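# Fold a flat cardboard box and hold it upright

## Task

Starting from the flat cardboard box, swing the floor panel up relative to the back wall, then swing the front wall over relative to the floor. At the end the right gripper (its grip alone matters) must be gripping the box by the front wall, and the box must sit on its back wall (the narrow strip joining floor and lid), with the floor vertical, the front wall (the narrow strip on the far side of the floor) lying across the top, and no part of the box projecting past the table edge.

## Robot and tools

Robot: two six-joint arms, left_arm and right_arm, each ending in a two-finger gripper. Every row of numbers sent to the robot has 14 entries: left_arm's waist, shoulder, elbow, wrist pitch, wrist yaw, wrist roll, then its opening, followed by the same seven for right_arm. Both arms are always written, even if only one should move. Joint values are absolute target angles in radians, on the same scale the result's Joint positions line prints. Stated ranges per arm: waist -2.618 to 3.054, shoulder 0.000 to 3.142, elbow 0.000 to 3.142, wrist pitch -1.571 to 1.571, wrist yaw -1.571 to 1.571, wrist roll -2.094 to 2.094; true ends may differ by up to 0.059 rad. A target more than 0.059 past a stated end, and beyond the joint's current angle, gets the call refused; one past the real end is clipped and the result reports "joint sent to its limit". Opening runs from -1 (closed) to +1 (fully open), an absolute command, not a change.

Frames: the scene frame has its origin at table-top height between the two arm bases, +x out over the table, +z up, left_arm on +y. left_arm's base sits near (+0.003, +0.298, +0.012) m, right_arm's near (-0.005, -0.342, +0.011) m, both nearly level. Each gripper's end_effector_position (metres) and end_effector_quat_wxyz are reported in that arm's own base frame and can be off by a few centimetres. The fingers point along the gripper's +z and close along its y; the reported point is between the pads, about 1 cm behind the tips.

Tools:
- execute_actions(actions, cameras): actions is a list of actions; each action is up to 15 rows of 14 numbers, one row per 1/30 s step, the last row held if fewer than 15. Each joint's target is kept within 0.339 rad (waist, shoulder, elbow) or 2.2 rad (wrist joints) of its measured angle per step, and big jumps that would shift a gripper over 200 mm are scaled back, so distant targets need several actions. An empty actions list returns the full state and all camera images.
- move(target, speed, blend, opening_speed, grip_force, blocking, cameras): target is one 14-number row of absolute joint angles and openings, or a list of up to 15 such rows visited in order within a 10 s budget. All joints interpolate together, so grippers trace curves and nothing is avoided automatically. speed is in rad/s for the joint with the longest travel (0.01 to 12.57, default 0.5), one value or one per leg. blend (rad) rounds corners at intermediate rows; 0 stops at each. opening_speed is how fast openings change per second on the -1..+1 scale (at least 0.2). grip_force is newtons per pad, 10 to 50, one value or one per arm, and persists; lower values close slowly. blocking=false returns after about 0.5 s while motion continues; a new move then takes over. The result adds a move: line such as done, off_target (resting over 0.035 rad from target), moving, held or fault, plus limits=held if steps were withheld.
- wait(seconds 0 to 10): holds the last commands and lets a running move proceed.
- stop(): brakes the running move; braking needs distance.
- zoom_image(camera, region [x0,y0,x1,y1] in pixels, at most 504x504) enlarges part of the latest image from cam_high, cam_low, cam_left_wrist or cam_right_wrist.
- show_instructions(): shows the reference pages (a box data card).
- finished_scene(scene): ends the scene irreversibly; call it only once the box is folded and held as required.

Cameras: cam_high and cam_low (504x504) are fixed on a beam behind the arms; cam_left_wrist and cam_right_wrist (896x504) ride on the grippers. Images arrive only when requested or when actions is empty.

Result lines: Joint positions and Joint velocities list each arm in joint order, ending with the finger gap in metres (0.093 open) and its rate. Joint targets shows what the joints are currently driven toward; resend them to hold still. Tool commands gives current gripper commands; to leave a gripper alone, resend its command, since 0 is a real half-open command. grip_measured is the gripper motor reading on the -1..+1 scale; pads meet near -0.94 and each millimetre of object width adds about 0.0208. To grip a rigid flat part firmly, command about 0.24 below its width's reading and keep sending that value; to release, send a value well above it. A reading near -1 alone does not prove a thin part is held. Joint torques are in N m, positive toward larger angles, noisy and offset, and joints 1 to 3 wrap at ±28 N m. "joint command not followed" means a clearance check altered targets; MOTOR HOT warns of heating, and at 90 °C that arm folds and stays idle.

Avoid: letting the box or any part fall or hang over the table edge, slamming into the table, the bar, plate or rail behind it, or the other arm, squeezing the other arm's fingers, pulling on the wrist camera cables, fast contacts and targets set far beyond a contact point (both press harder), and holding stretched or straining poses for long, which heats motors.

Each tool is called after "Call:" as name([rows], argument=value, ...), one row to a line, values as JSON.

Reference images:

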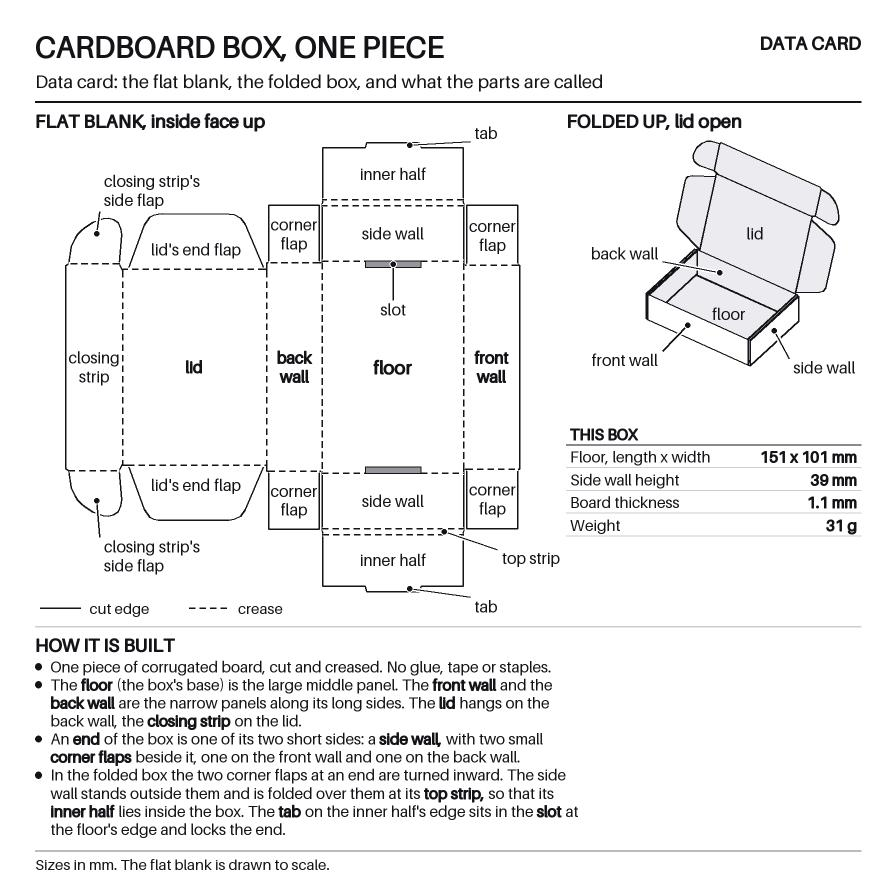

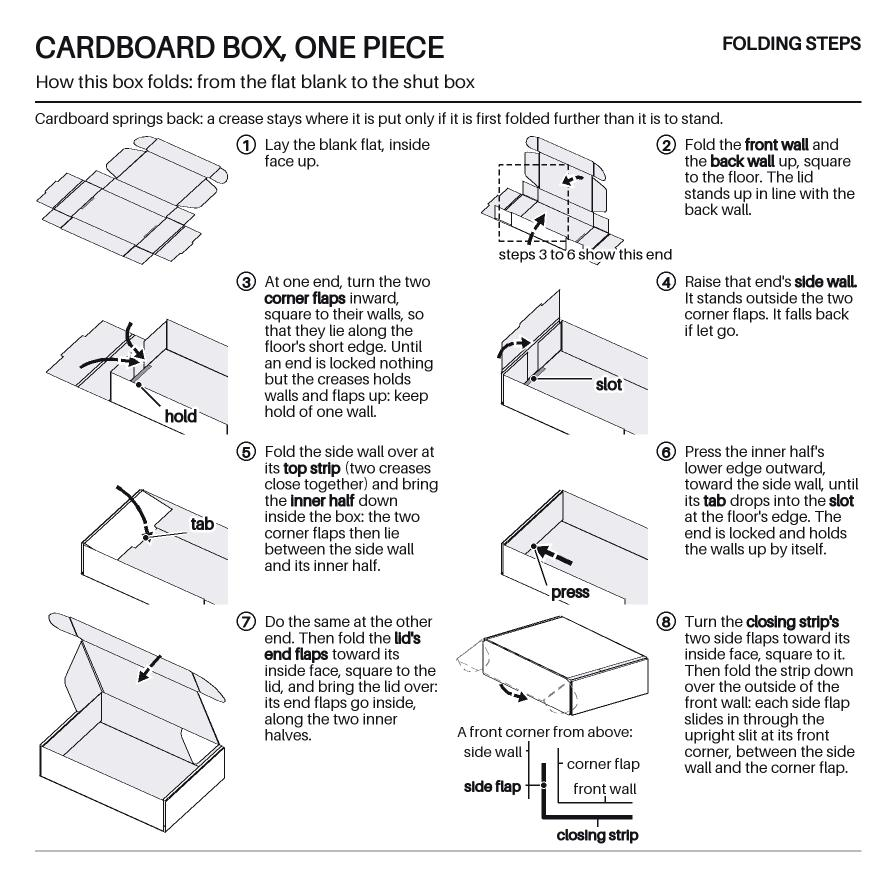

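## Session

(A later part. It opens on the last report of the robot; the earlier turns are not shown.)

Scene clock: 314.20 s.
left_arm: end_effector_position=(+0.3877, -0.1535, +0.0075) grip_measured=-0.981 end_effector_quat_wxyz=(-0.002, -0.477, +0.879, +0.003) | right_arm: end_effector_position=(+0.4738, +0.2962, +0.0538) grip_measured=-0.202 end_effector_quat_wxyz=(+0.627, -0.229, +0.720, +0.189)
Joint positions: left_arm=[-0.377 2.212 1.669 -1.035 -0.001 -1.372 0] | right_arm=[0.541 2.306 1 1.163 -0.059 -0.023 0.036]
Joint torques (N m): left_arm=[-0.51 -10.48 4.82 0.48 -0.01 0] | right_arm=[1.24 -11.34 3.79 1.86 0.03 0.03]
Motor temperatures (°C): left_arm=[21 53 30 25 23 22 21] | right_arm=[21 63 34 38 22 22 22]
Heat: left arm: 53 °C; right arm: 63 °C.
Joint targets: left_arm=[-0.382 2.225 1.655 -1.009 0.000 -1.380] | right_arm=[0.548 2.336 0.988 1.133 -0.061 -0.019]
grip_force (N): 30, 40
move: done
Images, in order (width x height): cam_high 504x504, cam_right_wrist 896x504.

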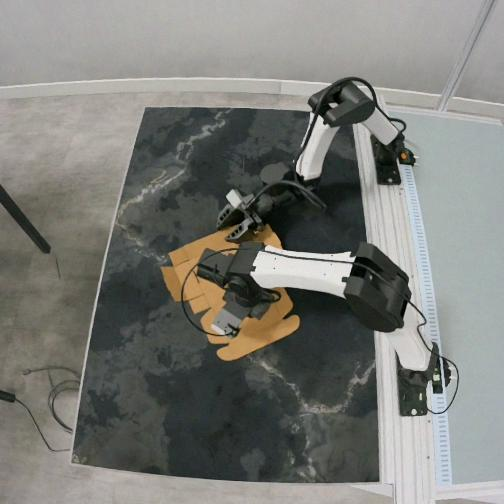

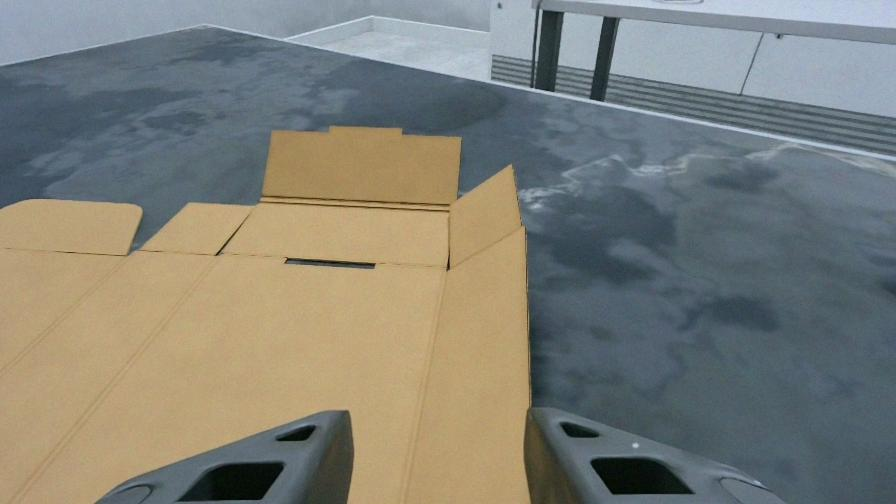

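Call:
move([
  [-0.382,2.225,1.655,-1.01,0,-1.38,-1,0.548,2.34,0.985,1.06,-0.06,-0.01,-0.2],
  [-0.382,2.225,1.655,-1.01,0,-1.38,-1,0.608,2.357,1.035,1.06,0.095,0.025,-0.2],
  [-0.382,2.225,1.655,-1.01,0,-1.38,-1,0.608,2.357,1.035,1.06,0.095,0.025,-1],
], speed=0.2, cameras=["cam_low","cam_right_wrist"])

Call:
zoom_image(camera="cam_low", region=[200, 200, 360, 320])

Scene clock: 324.77 s.
left_arm: end_effector_position=(+0.3877, -0.1535, +0.0075) grip_measured=-0.981 end_effector_quat_wxyz=(-0.002, -0.477, +0.879, +0.003) | right_arm: end_effector_position=(+0.4693, +0.3010, +0.0322) grip_measured=-0.977 end_effector_quat_wxyz=(+0.608, -0.197, +0.753, +0.154)
Joint positions: left_arm=[-0.377 2.212 1.669 -1.035 -0.001 -1.372 0] | right_arm=[0.598 2.326 1.012 1.099 0.092 0.012 0]
Joint torques (N m): left_arm=[-0.53 -10.5 4.85 0.46 -0.04 -0.01] | right_arm=[1.52 -11.4 6.41 1.76 0.12 0.11]
Motor temperatures (°C): left_arm=[21 51 29 25 23 22 21] | right_arm=[21 60 34 37 22 22 22]
Heat: left arm: 51 °C; right arm: 60 °C.
Joint targets: left_arm=[-0.382 2.225 1.655 -1.010 0.000 -1.380] | right_arm=[0.608 2.356 1.035 1.061 0.096 0.025]
grip_force (N): 30, 40
move: off_target (right_arm); target 3's new numbers were sent with right_arm's wrist pitch 0.039 rad from that target; right_arm: the wrist pitch is farthest, 0.039 rad from its target
Images, in order (width x height): cam_low 504x504, cam_right_wrist 896x504.

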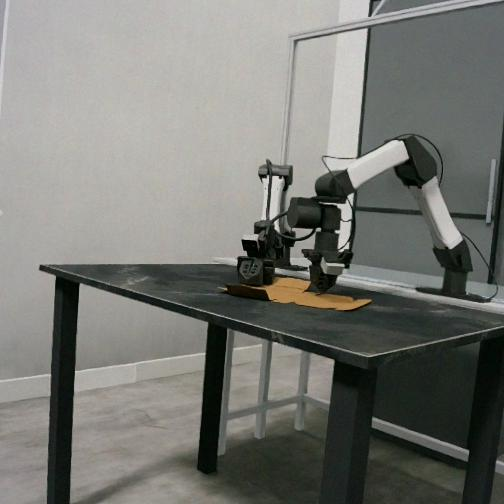

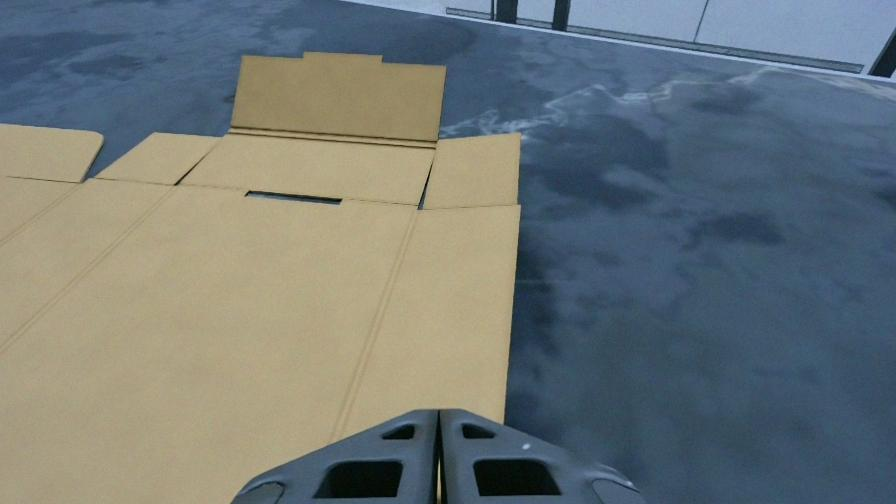

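Scaled by 3.150 from the camera's 504x504 image, which has a finer 720x720 frame.

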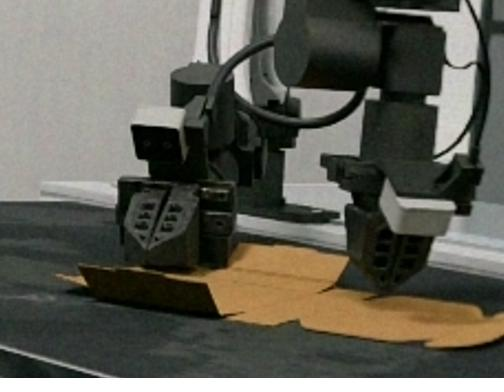

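Call:
move([
  [-0.382,2.225,1.655,-1.01,0,-1.38,-1,0.605,2.2,1.0,1.0,0.1,0.025,0.9],
  [-0.382,2.225,1.655,-1.01,0,-1.38,-1,0.703,2.185,0.99,0.965,0.265,0.065,0.9],
], speed=0.4, blend=0.1, opening_speed=1.2, cameras=["cam_low","cam_right_wrist"])

Call:
zoom_image(camera="cam_low", region=[200, 200, 360, 320])

Scene clock: 337.63 s.
left_arm: end_effector_position=(+0.3877, -0.1535, +0.0075) grip_measured=-0.981 end_effector_quat_wxyz=(-0.002, -0.477, +0.879, +0.003) | right_arm: end_effector_position=(+0.4505, +0.3184, +0.0524) grip_measured=+0.898 end_effector_quat_wxyz=(+0.606, -0.171, +0.766, +0.128)
Joint positions: left_arm=[-0.377 2.212 1.669 -1.035 -0.001 -1.372 0] | right_arm=[0.693 2.237 1 0.996 0.257 0.052 0.088]
Joint torques (N m): left_arm=[-0.49 -10.55 4.89 0.43 -0.05 0] | right_arm=[1.4 -19.38 4.23 1.8 0.19 0.11]
Motor temperatures (°C): left_arm=[21 49 29 25 23 22 21] | right_arm=[21 60 34 37 22 22 22]
Heat: left arm: 49 °C; right arm: 60 °C.
Joint targets: left_arm=[-0.382 2.225 1.655 -1.010 0.000 -1.380] | right_arm=[0.702 2.185 0.990 0.965 0.264 0.066]
grip_force (N): 30, 40
move: off_target (right_arm); blend cut to 0.0781 rad at target 1; right_arm: the shoulder is farthest, 0.052 rad from its target
Images, in order (width x height): cam_low 504x504, cam_right_wrist 896x504.

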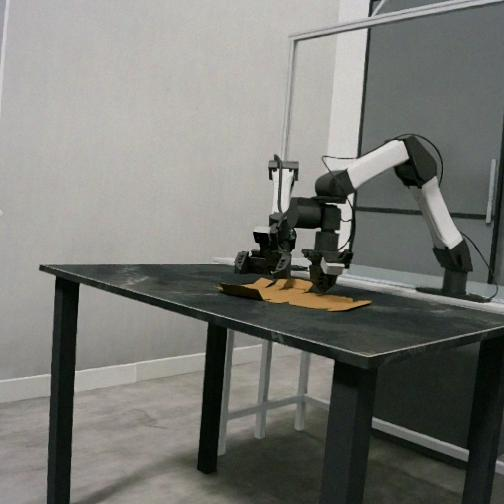

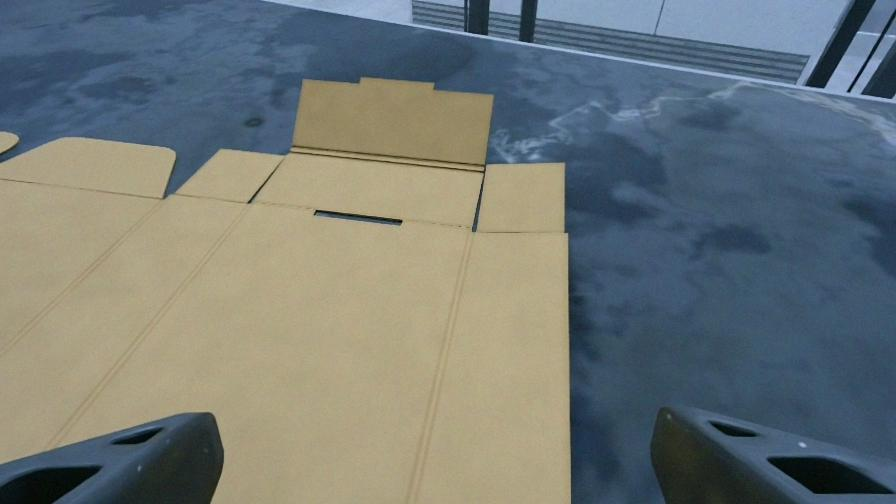

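Scaled by 3.150 from the camera's 504x504 image, which has a finer 720x720 frame.

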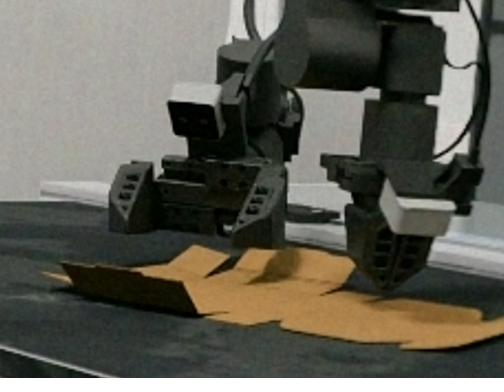

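Call:
move([
  [-0.382,2.225,1.655,-1.01,0,-1.38,-1,0.774,2.25,1.135,0.81,0.49,0.18,0.9],
  [-0.382,2.225,1.655,-1.01,0,-1.38,-1,0.774,2.352,1.135,0.815,0.49,0.18,0.9],
], speed=[0.5,0.2], cameras=["cam_high","cam_low","cam_right_wrist"])

Call:
zoom_image(camera="cam_high", region=[150, 180, 310, 340])

Call:
zoom_image(camera="cam_low", region=[200, 200, 360, 320])

Scene clock: 344.73 s.
left_arm: end_effector_position=(+0.3877, -0.1535, +0.0075) grip_measured=-0.981 end_effector_quat_wxyz=(-0.002, -0.477, +0.879, +0.003) | right_arm: end_effector_position=(+0.4507, +0.3286, +0.0193) grip_measured=+0.898 end_effector_quat_wxyz=(+0.579, -0.107, +0.805, +0.078)
Joint positions: left_arm=[-0.377 2.212 1.669 -1.035 -0.001 -1.372 0] | right_arm=[0.768 2.32 1.115 0.839 0.474 0.174 0.088]
Joint torques (N m): left_arm=[-0.53 -10.43 4.85 0.46 -0.04 -0.02] | right_arm=[1.22 -11.64 6.63 1.78 0.26 0.08]
Motor temperatures (°C): left_arm=[21 48 29 25 23 22 21] | right_arm=[21 64 34 37 22 22 22]
Heat: left arm: 48 °C; right arm: 64 °C.
Joint targets: left_arm=[-0.382 2.225 1.655 -1.010 0.000 -1.380] | right_arm=[0.775 2.352 1.135 0.815 0.482 0.185]
grip_force (N): 30, 40
move: done
Images, in order (width x height): cam_high 504x504, cam_low 504x504, cam_right_wrist 896x504.

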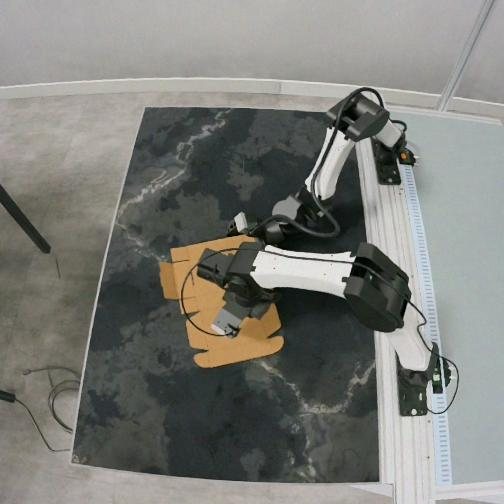

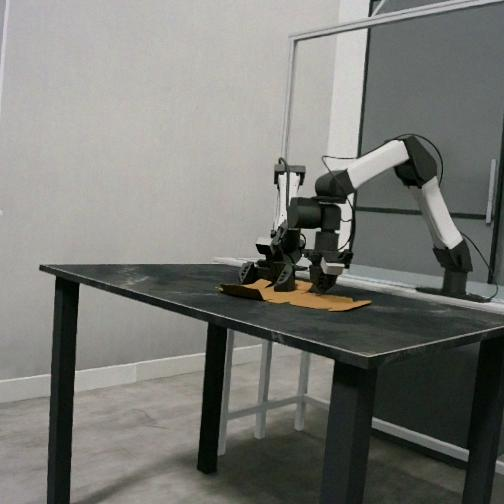

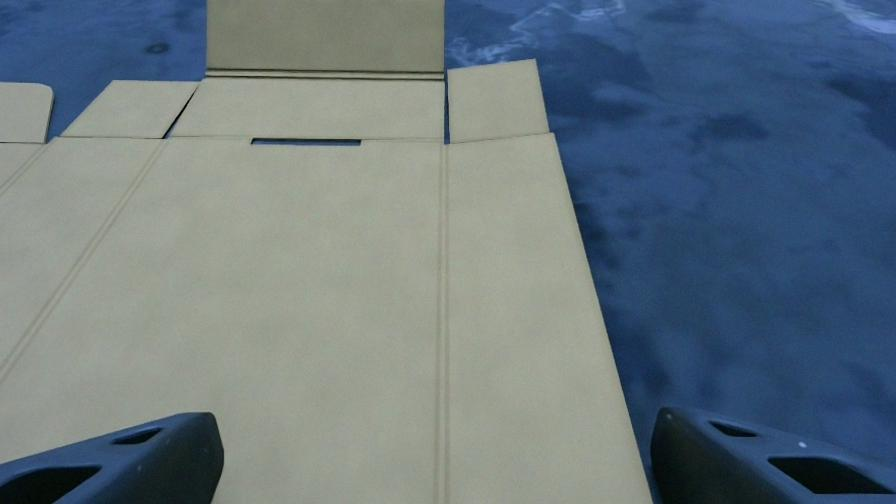

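Scaled by 3.150 from the camera's 504x504 image, which has a finer 720x720 frame.

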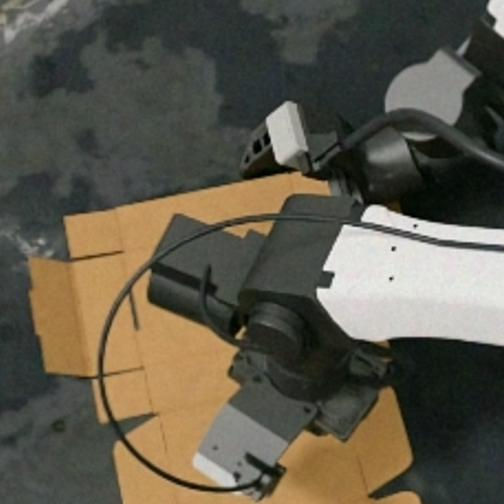

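Scaled by 3.150 from the camera's 504x504 image, which has a finer 720x720 frame.

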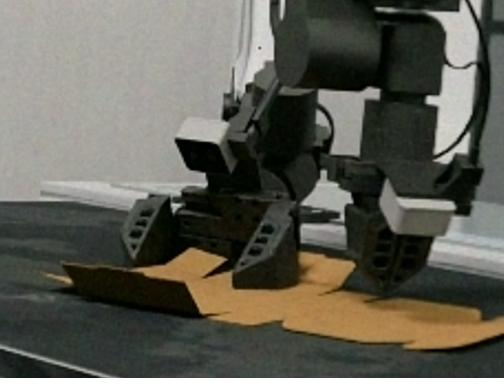

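Call:
move([
  [-0.382,2.225,1.655,-1.01,0,-1.38,-1,0.774,2.352,1.135,0.772,0.485,0.185,0.9],
  [-0.382,2.225,1.655,-1.01,0,-1.38,-1,0.774,2.352,1.135,0.772,0.485,0.185,-0.5],
], speed=0.2, cameras=["cam_low","cam_right_wrist"])

Call:
zoom_image(camera="cam_low", region=[200, 200, 360, 320])

Scene clock: 353.23 s.
left_arm: end_effector_position=(+0.3877, -0.1535, +0.0075) grip_measured=-0.981 end_effector_quat_wxyz=(-0.002, -0.477, +0.879, +0.003) | right_arm: end_effector_position=(+0.4521, +0.3255, +0.0193) grip_measured=-0.277 end_effector_quat_wxyz=(+0.579, -0.100, +0.806, +0.070)
Joint positions: left_arm=[-0.377 2.212 1.669 -1.035 -0.001 -1.372 0] | right_arm=[0.768 2.32 1.119 0.829 0.495 0.181 0.032]
Joint torques (N m): left_arm=[-0.51 -10.52 4.81 0.47 -0.02 0] | right_arm=[1.1 -11.71 6.34 1.4 0.17 0.07]
Motor temperatures (°C): left_arm=[21 48 29 25 23 22 21] | right_arm=[21 62 35 36 22 22 22]
Heat: left arm: 48 °C; right arm: 62 °C.
Joint targets: left_arm=[-0.382 2.225 1.655 -1.010 0.000 -1.380] | right_arm=[0.774 2.352 1.136 0.772 0.494 0.188]
grip_force (N): 30, 40
move: off_target (right_arm); target 2's new numbers were sent with right_arm's wrist pitch 0.060 rad from that target; right_arm: the wrist pitch is farthest, 0.057 rad from its target
Images, in order (width x height): cam_low 504x504, cam_right_wrist 896x504.

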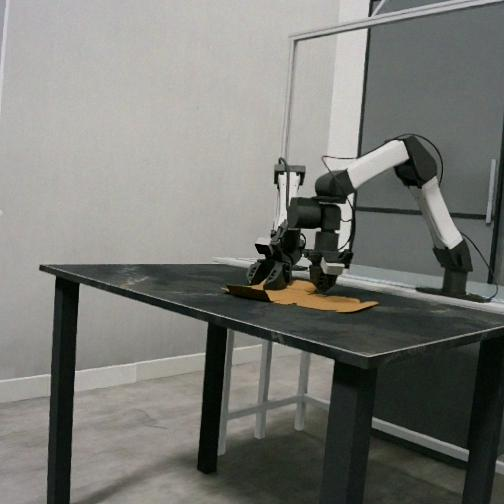

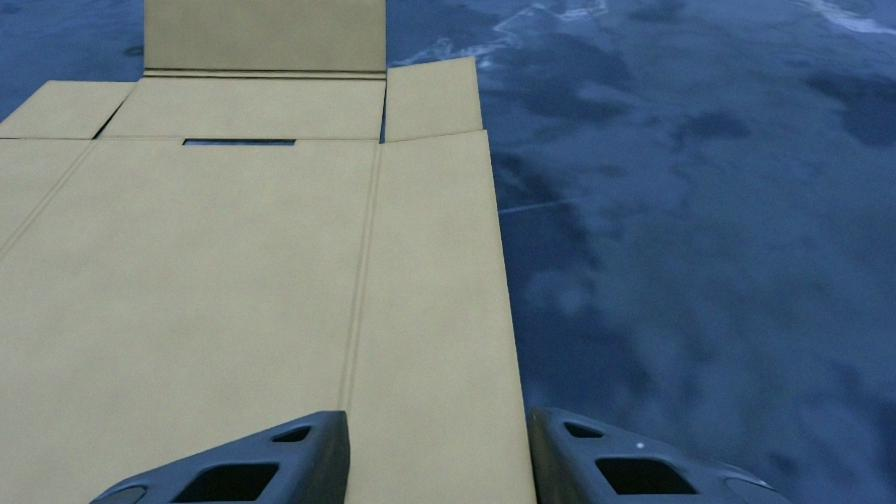

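Scaled by 3.150 from the camera's 504x504 image, which has a finer 720x720 frame.

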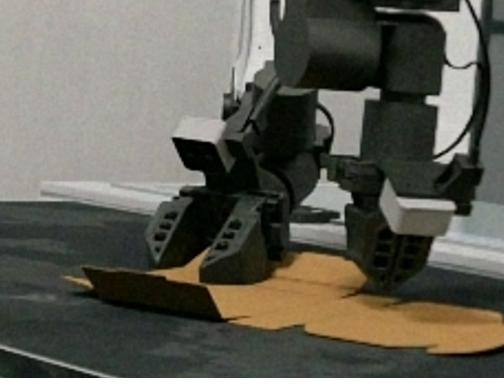

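Call:
move(target=[-0.382,2.225,1.655,-1.01,0,-1.38,-1,0.774,2.352,1.135,0.772,0.49,0.185,-0.8], speed=0.2, grip_force=[30, 50], cameras=["cam_low","cam_right_wrist"])

Call:
zoom_image(camera="cam_low", region=[200, 200, 360, 320])

Scene clock: 358.50 s.
left_arm: end_effector_position=(+0.3877, -0.1535, +0.0075) grip_measured=-0.981 end_effector_quat_wxyz=(-0.002, -0.477, +0.879, +0.003) | right_arm: end_effector_position=(+0.4521, +0.3255, +0.0193) grip_measured=-0.314 end_effector_quat_wxyz=(+0.579, -0.100, +0.806, +0.070)
Joint positions: left_arm=[-0.377 2.212 1.669 -1.035 -0.001 -1.372 0] | right_arm=[0.768 2.32 1.119 0.829 0.495 0.181 0.03]
Joint torques (N m): left_arm=[-0.57 -10.48 4.9 0.45 -0.02 -0.02] | right_arm=[1.09 -11.69 6.28 1.4 0.13 0.03]
Motor temperatures (°C): left_arm=[21 47 29 25 23 22 21] | right_arm=[21 61 35 36 22 22 22]
Heat: left arm: 47 °C; right arm: 61 °C.
Joint targets: left_arm=[-0.382 2.225 1.655 -1.010 0.000 -1.380] | right_arm=[0.774 2.352 1.135 0.772 0.490 0.185]
grip_force (N): 30, 50
move: off_target (right_arm); right_arm: the wrist pitch is farthest, 0.057 rad from its target
Images, in order (width x height): cam_low 504x504, cam_right_wrist 896x504.

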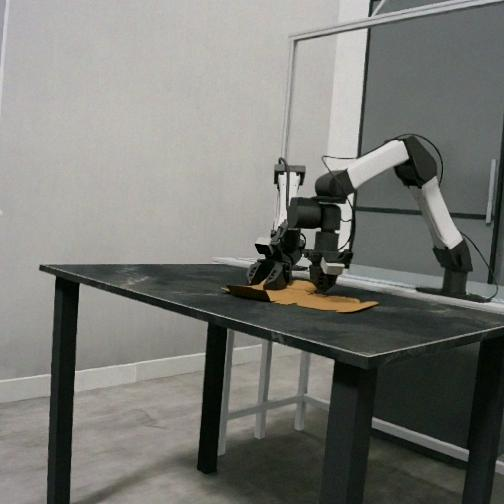

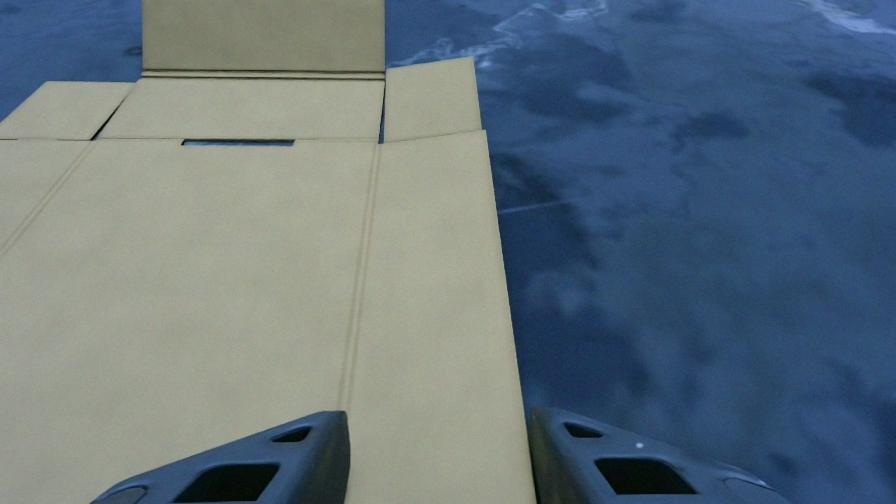

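Scaled by 3.150 from the camera's 504x504 image, which has a finer 720x720 frame.

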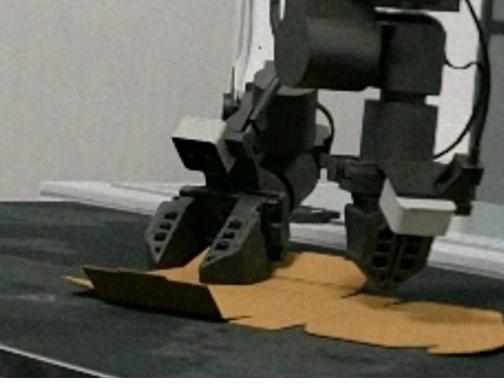

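Call:
move([
  [-0.382,2.225,1.655,-1.01,0,-1.38,-1,0.78,2.12,1.10,0.78,0.49,0.3,-0.15],
  [-0.382,2.225,1.655,-1.01,0,-1.38,-1,0.83,1.90,1.045,0.01,0.38,1.965,-0.15],
], speed=0.9, blend=0.15, cameras=["cam_low","cam_right_wrist","cam_high"])

Call:
zoom_image(camera="cam_low", region=[200, 200, 360, 320])

Scene clock: 375.37 s.
left_arm: end_effector_position=(+0.3877, -0.1535, +0.0075) grip_measured=-0.981 end_effector_quat_wxyz=(-0.002, -0.477, +0.879, +0.003) | right_arm: end_effector_position=(+0.3671, +0.3006, +0.0343) grip_measured=-0.151 end_effector_quat_wxyz=(+0.238, +0.550, +0.738, +0.310)
Joint positions: left_arm=[-0.377 2.212 1.669 -1.035 -0.001 -1.372 0] | right_arm=[0.819 1.946 1.057 0.043 0.382 1.954 0.038]
Joint torques (N m): left_arm=[-0.5 -10.48 4.78 0.46 -0.05 -0.01] | right_arm=[1.57 -17.11 4.96 1.18 0.18 0.05]
Motor temperatures (°C): left_arm=[20 46 29 25 23 22 21] | right_arm=[21 60 35 35 22 22 23]
Heat: left arm: 46 °C; right arm: 60 °C.
Joint targets: left_arm=[-0.382 2.225 1.655 -1.010 0.000 -1.380] | right_arm=[0.830 1.899 1.044 0.011 0.369 1.965]
grip_force (N): 30, 50
move: off_target (right_arm); blend cut to 0.116 rad at target 1; right_arm: the shoulder is farthest, 0.046 rad from its target
Images, in order (width x height): cam_high 504x504, cam_low 504x504, cam_right_wrist 896x504.

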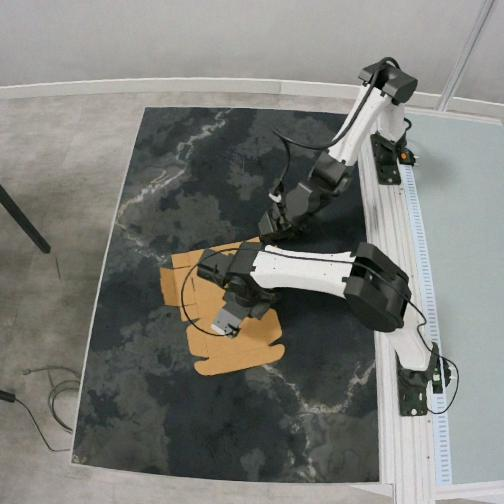

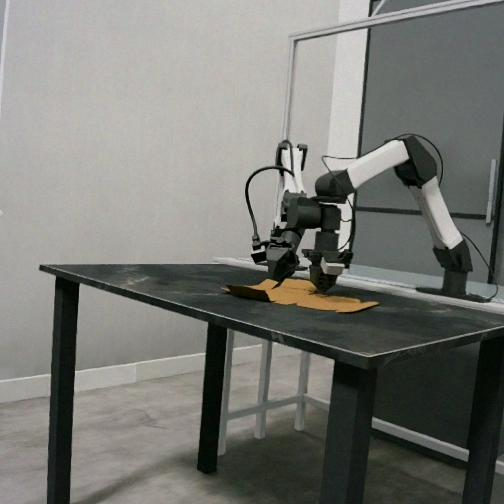

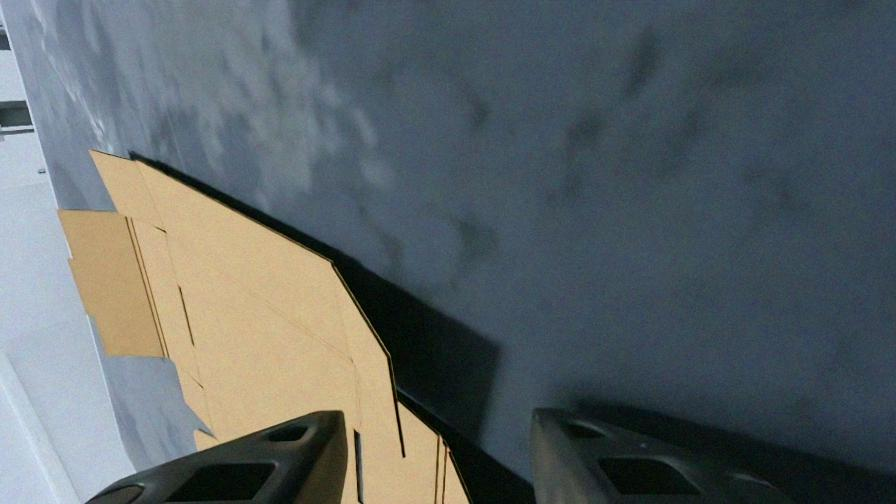

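Scaled by 3.150 from the camera's 504x504 image, which has a finer 720x720 frame.

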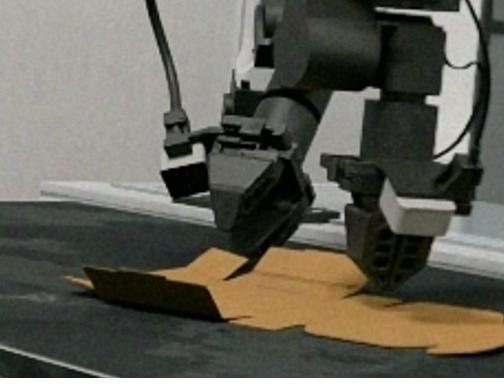

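Call:
move([
  [-0.382,2.225,1.655,-1.01,0,-1.38,-1,0.756,2.128,1.247,0.09,0.34,1.905,-0.4],
  [-0.382,2.225,1.655,-1.01,0,-1.38,-1,0.756,2.128,1.247,0.09,0.34,1.905,-1],
], speed=0.15, grip_force=[30, 40], cameras=["cam_low","cam_right_wrist"])

Call:
zoom_image(camera="cam_low", region=[200, 200, 360, 320])

Scene clock: 389.10 s.
left_arm: end_effector_position=(+0.3877, -0.1535, +0.0075) grip_measured=-0.981 end_effector_quat_wxyz=(-0.002, -0.477, +0.879, +0.003) | right_arm: end_effector_position=(+0.4160, +0.3137, +0.0253) grip_measured=-0.974 end_effector_quat_wxyz=(+0.244, +0.554, +0.728, +0.322)
Joint positions: left_arm=[-0.377 2.212 1.669 -1.035 -0.001 -1.372 0] | right_arm=[0.757 2.099 1.224 0.075 0.351 1.914 0]
Joint torques (N m): left_arm=[-0.57 -10.51 4.81 0.46 -0.06 0.01] | right_arm=[0.35 -11.17 7.84 1.77 0.16 -0.12]
Motor temperatures (°C): left_arm=[20 46 29 24 23 22 21] | right_arm=[21 62 36 35 22 22 22]
Heat: left arm: 46 °C; right arm: 62 °C.
Joint targets: left_arm=[-0.382 2.225 1.655 -1.010 0.000 -1.380] | right_arm=[0.755 2.128 1.247 0.089 0.342 1.905]
grip_force (N): 30, 40
move: done
Images, in order (width x height): cam_low 504x504, cam_right_wrist 896x504.

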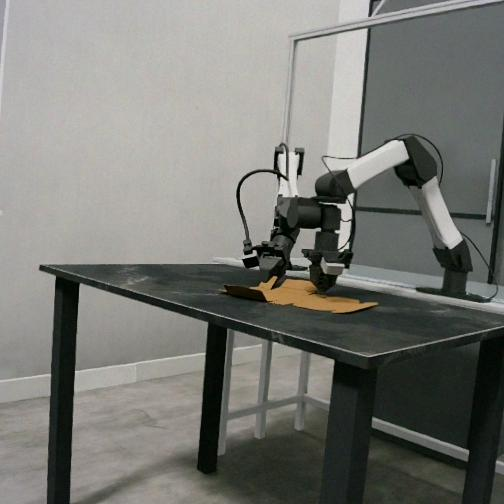

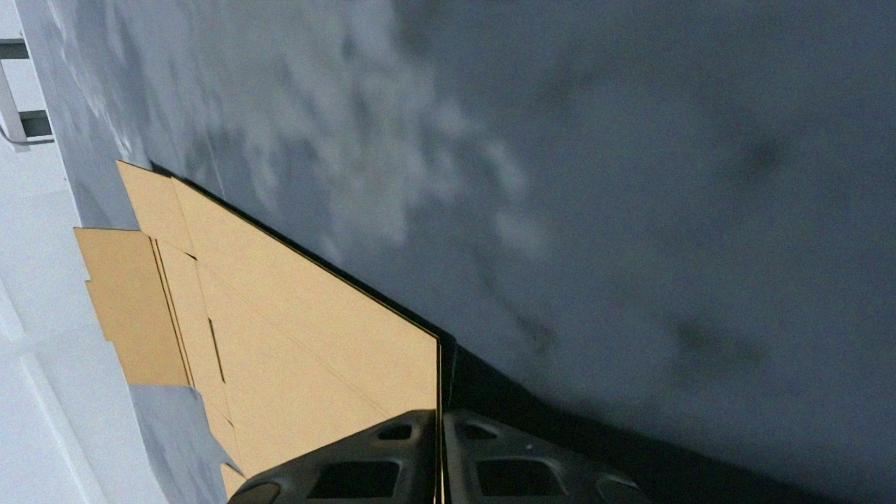

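Scaled by 3.150 from the camera's 504x504 image, which has a finer 720x720 frame.

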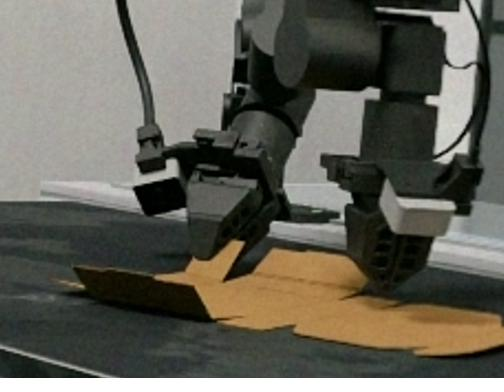

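Call:
move([
  [-0.382,2.225,1.655,-1.01,0,-1.38,-1,0.903,2.275,1.515,-0.245,0.798,1.685,-1],
  [-0.382,2.225,1.655,-1.01,0,-1.38,-1,1.002,2.511,1.766,-0.397,1.215,1.442,-1],
], speed=0.5, blend=0.05, cameras=["cam_low","cam_right_wrist","cam_high"])

Call:
zoom_image(camera="cam_low", region=[200, 200, 360, 320])

Scene clock: 401.90 s.
left_arm: end_effector_position=(+0.3877, -0.1535, +0.0075) grip_measured=-0.981 end_effector_quat_wxyz=(-0.002, -0.477, +0.879, +0.003) | right_arm: end_effector_position=(+0.4099, +0.3448, +0.0355) grip_measured=-0.975 end_effector_quat_wxyz=(+0.577, +0.311, +0.755, -0.002)
Joint positions: left_arm=[-0.377 2.212 1.669 -1.035 -0.001 -1.372 0] | right_arm=[0.995 2.475 1.742 -0.363 1.187 1.452 0]
Joint torques (N m): left_arm=[-0.43 -10.52 4.83 0.47 -0.03 -0.01] | right_arm=[1.22 -13.48 7.71 0.56 0.91 -0.12]
Motor temperatures (°C): left_arm=[20 46 29 24 23 22 21] | right_arm=[21 58 37 35 22 22 22]
Heat: left arm: 46 °C; right arm: 58 °C.
Joint targets: left_arm=[-0.382 2.225 1.655 -1.010 0.000 -1.380] | right_arm=[1.002 2.512 1.765 -0.397 1.215 1.442]
grip_force (N): 30, 40
move: off_target (right_arm); right_arm: the shoulder is farthest, 0.036 rad from its target
Images, in order (width x height): cam_high 504x504, cam_low 504x504, cam_right_wrist 896x504.

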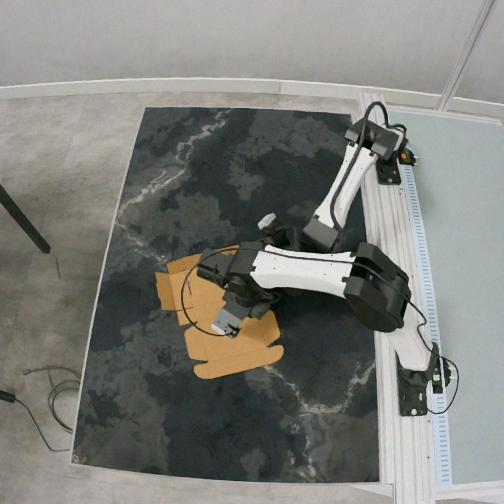

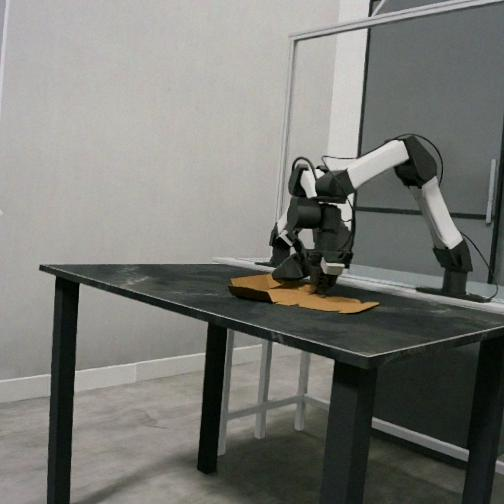

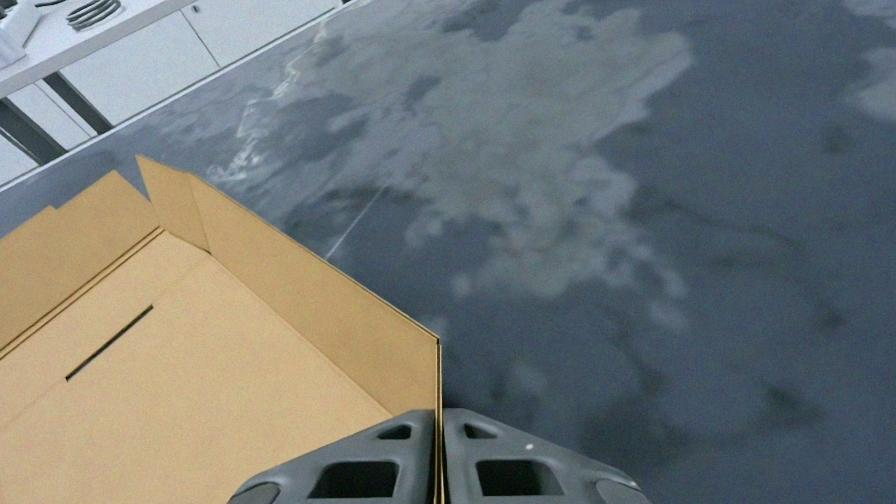

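Scaled by 3.150 from the camera's 504x504 image, which has a finer 720x720 frame.

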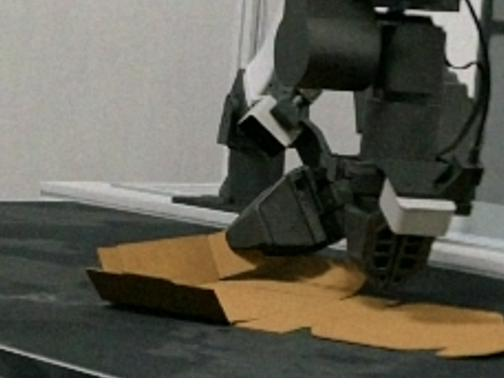

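Call:
move([
  [-0.382,2.225,1.655,-1.01,0,-1.38,-1,0.983,2.325,1.362,0.317,1.132,0.914,-1],
  [-0.382,2.225,1.655,-1.01,0,-1.38,-1,0.963,2.29,1.171,0.69,0.977,0.538,-1],
  [-0.382,2.225,1.655,-1.01,0,-1.38,-1,0.933,2.28,1.04,0.965,0.821,0.203,-1],
  [-0.382,2.225,1.655,-1.01,0,-1.38,-1,0.895,2.25,0.962,1.067,0.632,-0.018,-1],
], speed=0.6, blend=0.05, cameras=["cam_low","cam_right_wrist"])

Call:
zoom_image(camera="cam_low", region=[200, 200, 360, 320])

Scene clock: 416.97 s.
left_arm: end_effector_position=(+0.3877, -0.1535, +0.0075) grip_measured=-0.981 end_effector_quat_wxyz=(-0.002, -0.477, +0.879, +0.003) | right_arm: end_effector_position=(+0.4063, +0.3384, +0.0605) grip_measured=-0.975 end_effector_quat_wxyz=(+0.658, -0.117, +0.743, +0.036)
Joint positions: left_arm=[-0.377 2.212 1.669 -1.035 -0.001 -1.372 0] | right_arm=[0.896 2.276 0.983 1.122 0.678 0.007 0]
Joint torques (N m): left_arm=[-0.53 -10.41 4.88 0.45 -0.02 -0.02] | right_arm=[0.53 -16.55 3.03 1.41 -0.25 -0.23]
Motor temperatures (°C): left_arm=[20 46 29 24 23 22 21] | right_arm=[21 59 37 33 23 22 22]
Heat: left arm: 46 °C; right arm: 59 °C.
Joint targets: left_arm=[-0.382 2.225 1.655 -1.010 0.000 -1.380] | right_arm=[0.895 2.250 0.963 1.068 0.640 -0.019]
grip_force (N): 30, 40
move: off_target (right_arm); right_arm: the wrist pitch is farthest, 0.055 rad from its target
Images, in order (width x height): cam_low 504x504, cam_right_wrist 896x504.

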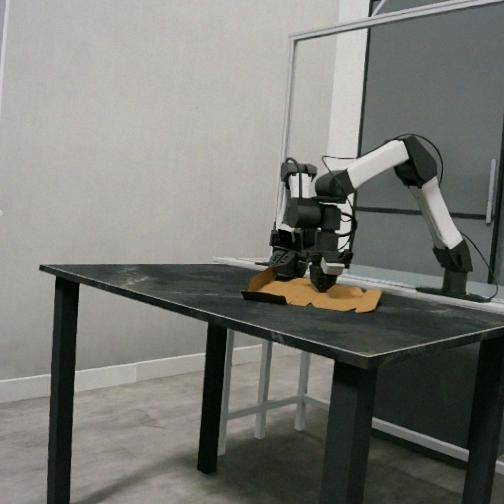

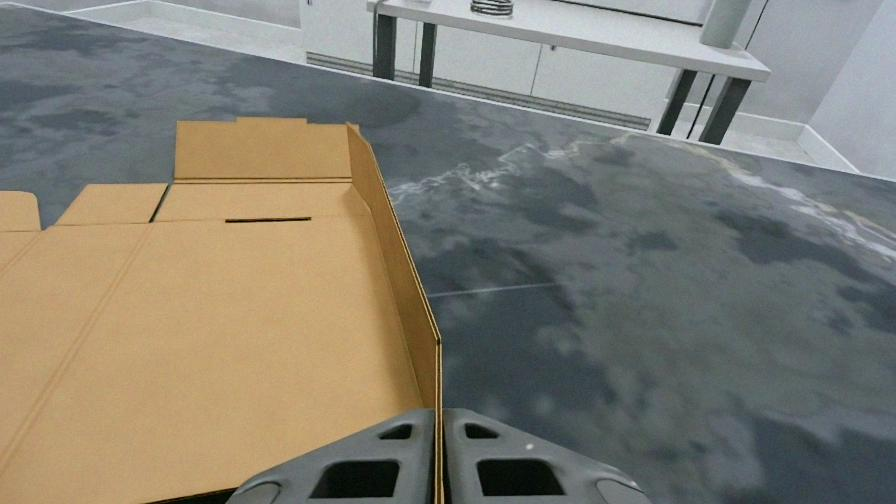

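Scaled by 3.150 from the camera's 504x504 image, which has a finer 720x720 frame.

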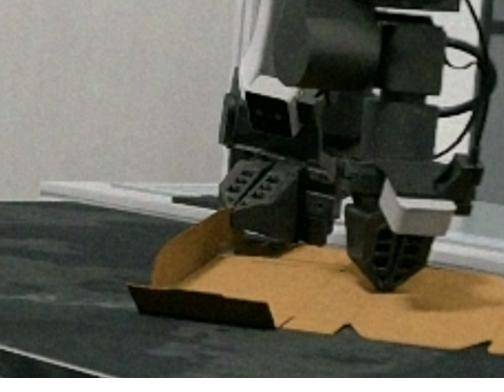

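Call:
move([
  [-0.382,2.225,1.655,-1.01,0,-1.38,-1,0.91,2.283,0.962,1.0,0.65,-0.018,-1],
  [-0.382,2.225,1.655,-1.01,0,-1.38,-1,0.95,2.283,0.962,1.0,0.68,-0.018,-1],
], speed=0.3, blend=0.02, cameras=["cam_low","cam_right_wrist"])

Call:
zoom_image(camera="cam_low", region=[200, 200, 360, 320])

Scene clock: 419.83 s.
left_arm: end_effector_position=(+0.3877, -0.1535, +0.0075) grip_measured=-0.981 end_effector_quat_wxyz=(-0.002, -0.477, +0.879, +0.003) | right_arm: end_effector_position=(+0.3833, +0.3640, +0.0554) grip_measured=-0.975 end_effector_quat_wxyz=(+0.649, -0.154, +0.743, +0.050)
Joint positions: left_arm=[-0.377 2.212 1.669 -1.035 -0.001 -1.372 0] | right_arm=[0.958 2.276 0.983 1.097 0.669 -0.005 0]
Joint torques (N m): left_arm=[-0.55 -10.62 4.86 0.46 -0.05 0] | right_arm=[0.81 -13.24 2.99 0.91 0.17 -0.15]
Motor temperatures (°C): left_arm=[20 46 29 24 23 22 21] | right_arm=[21 61 36 33 22 22 22]
Heat: left arm: 46 °C; right arm: 61 °C.
Joint targets: left_arm=[-0.382 2.225 1.655 -1.010 0.000 -1.380] | right_arm=[0.961 2.283 0.962 0.999 0.671 -0.018]
grip_force (N): 30, 40
move: off_target (right_arm); right_arm: the wrist pitch is farthest, 0.097 rad from its target
Images, in order (width x height): cam_low 504x504, cam_right_wrist 896x504.

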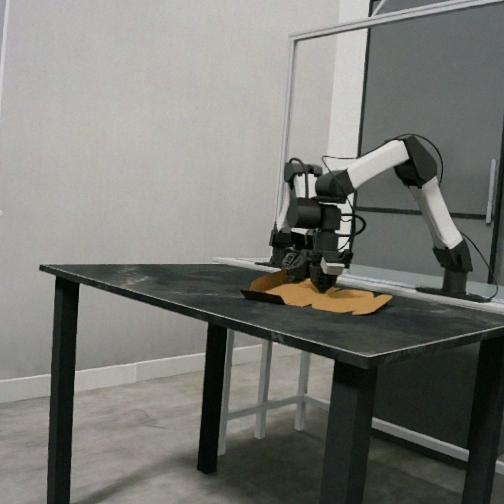

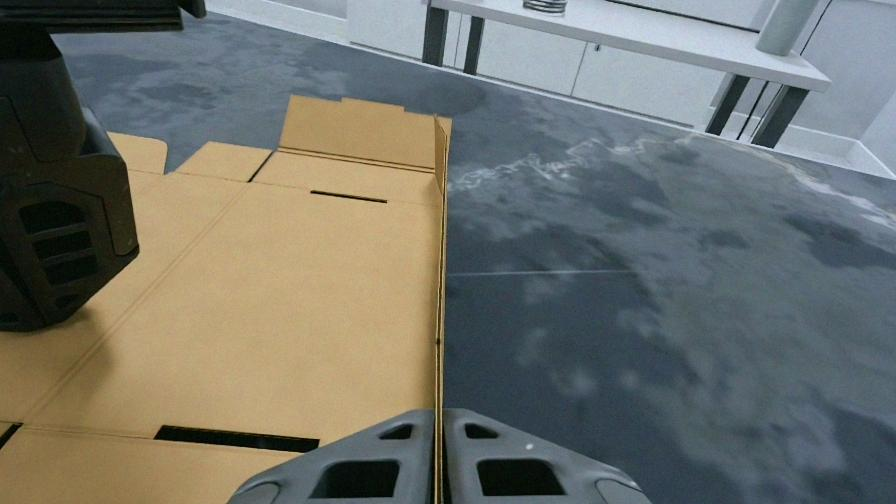

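Scaled by 3.150 from the camera's 504x504 image, which has a finer 720x720 frame.

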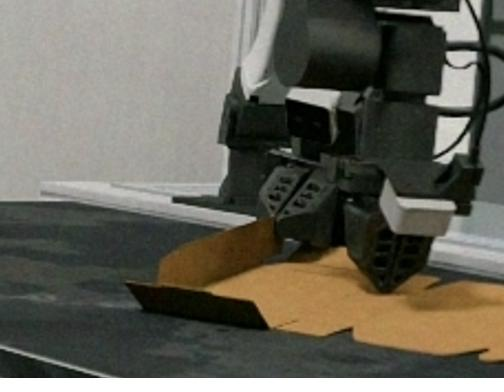

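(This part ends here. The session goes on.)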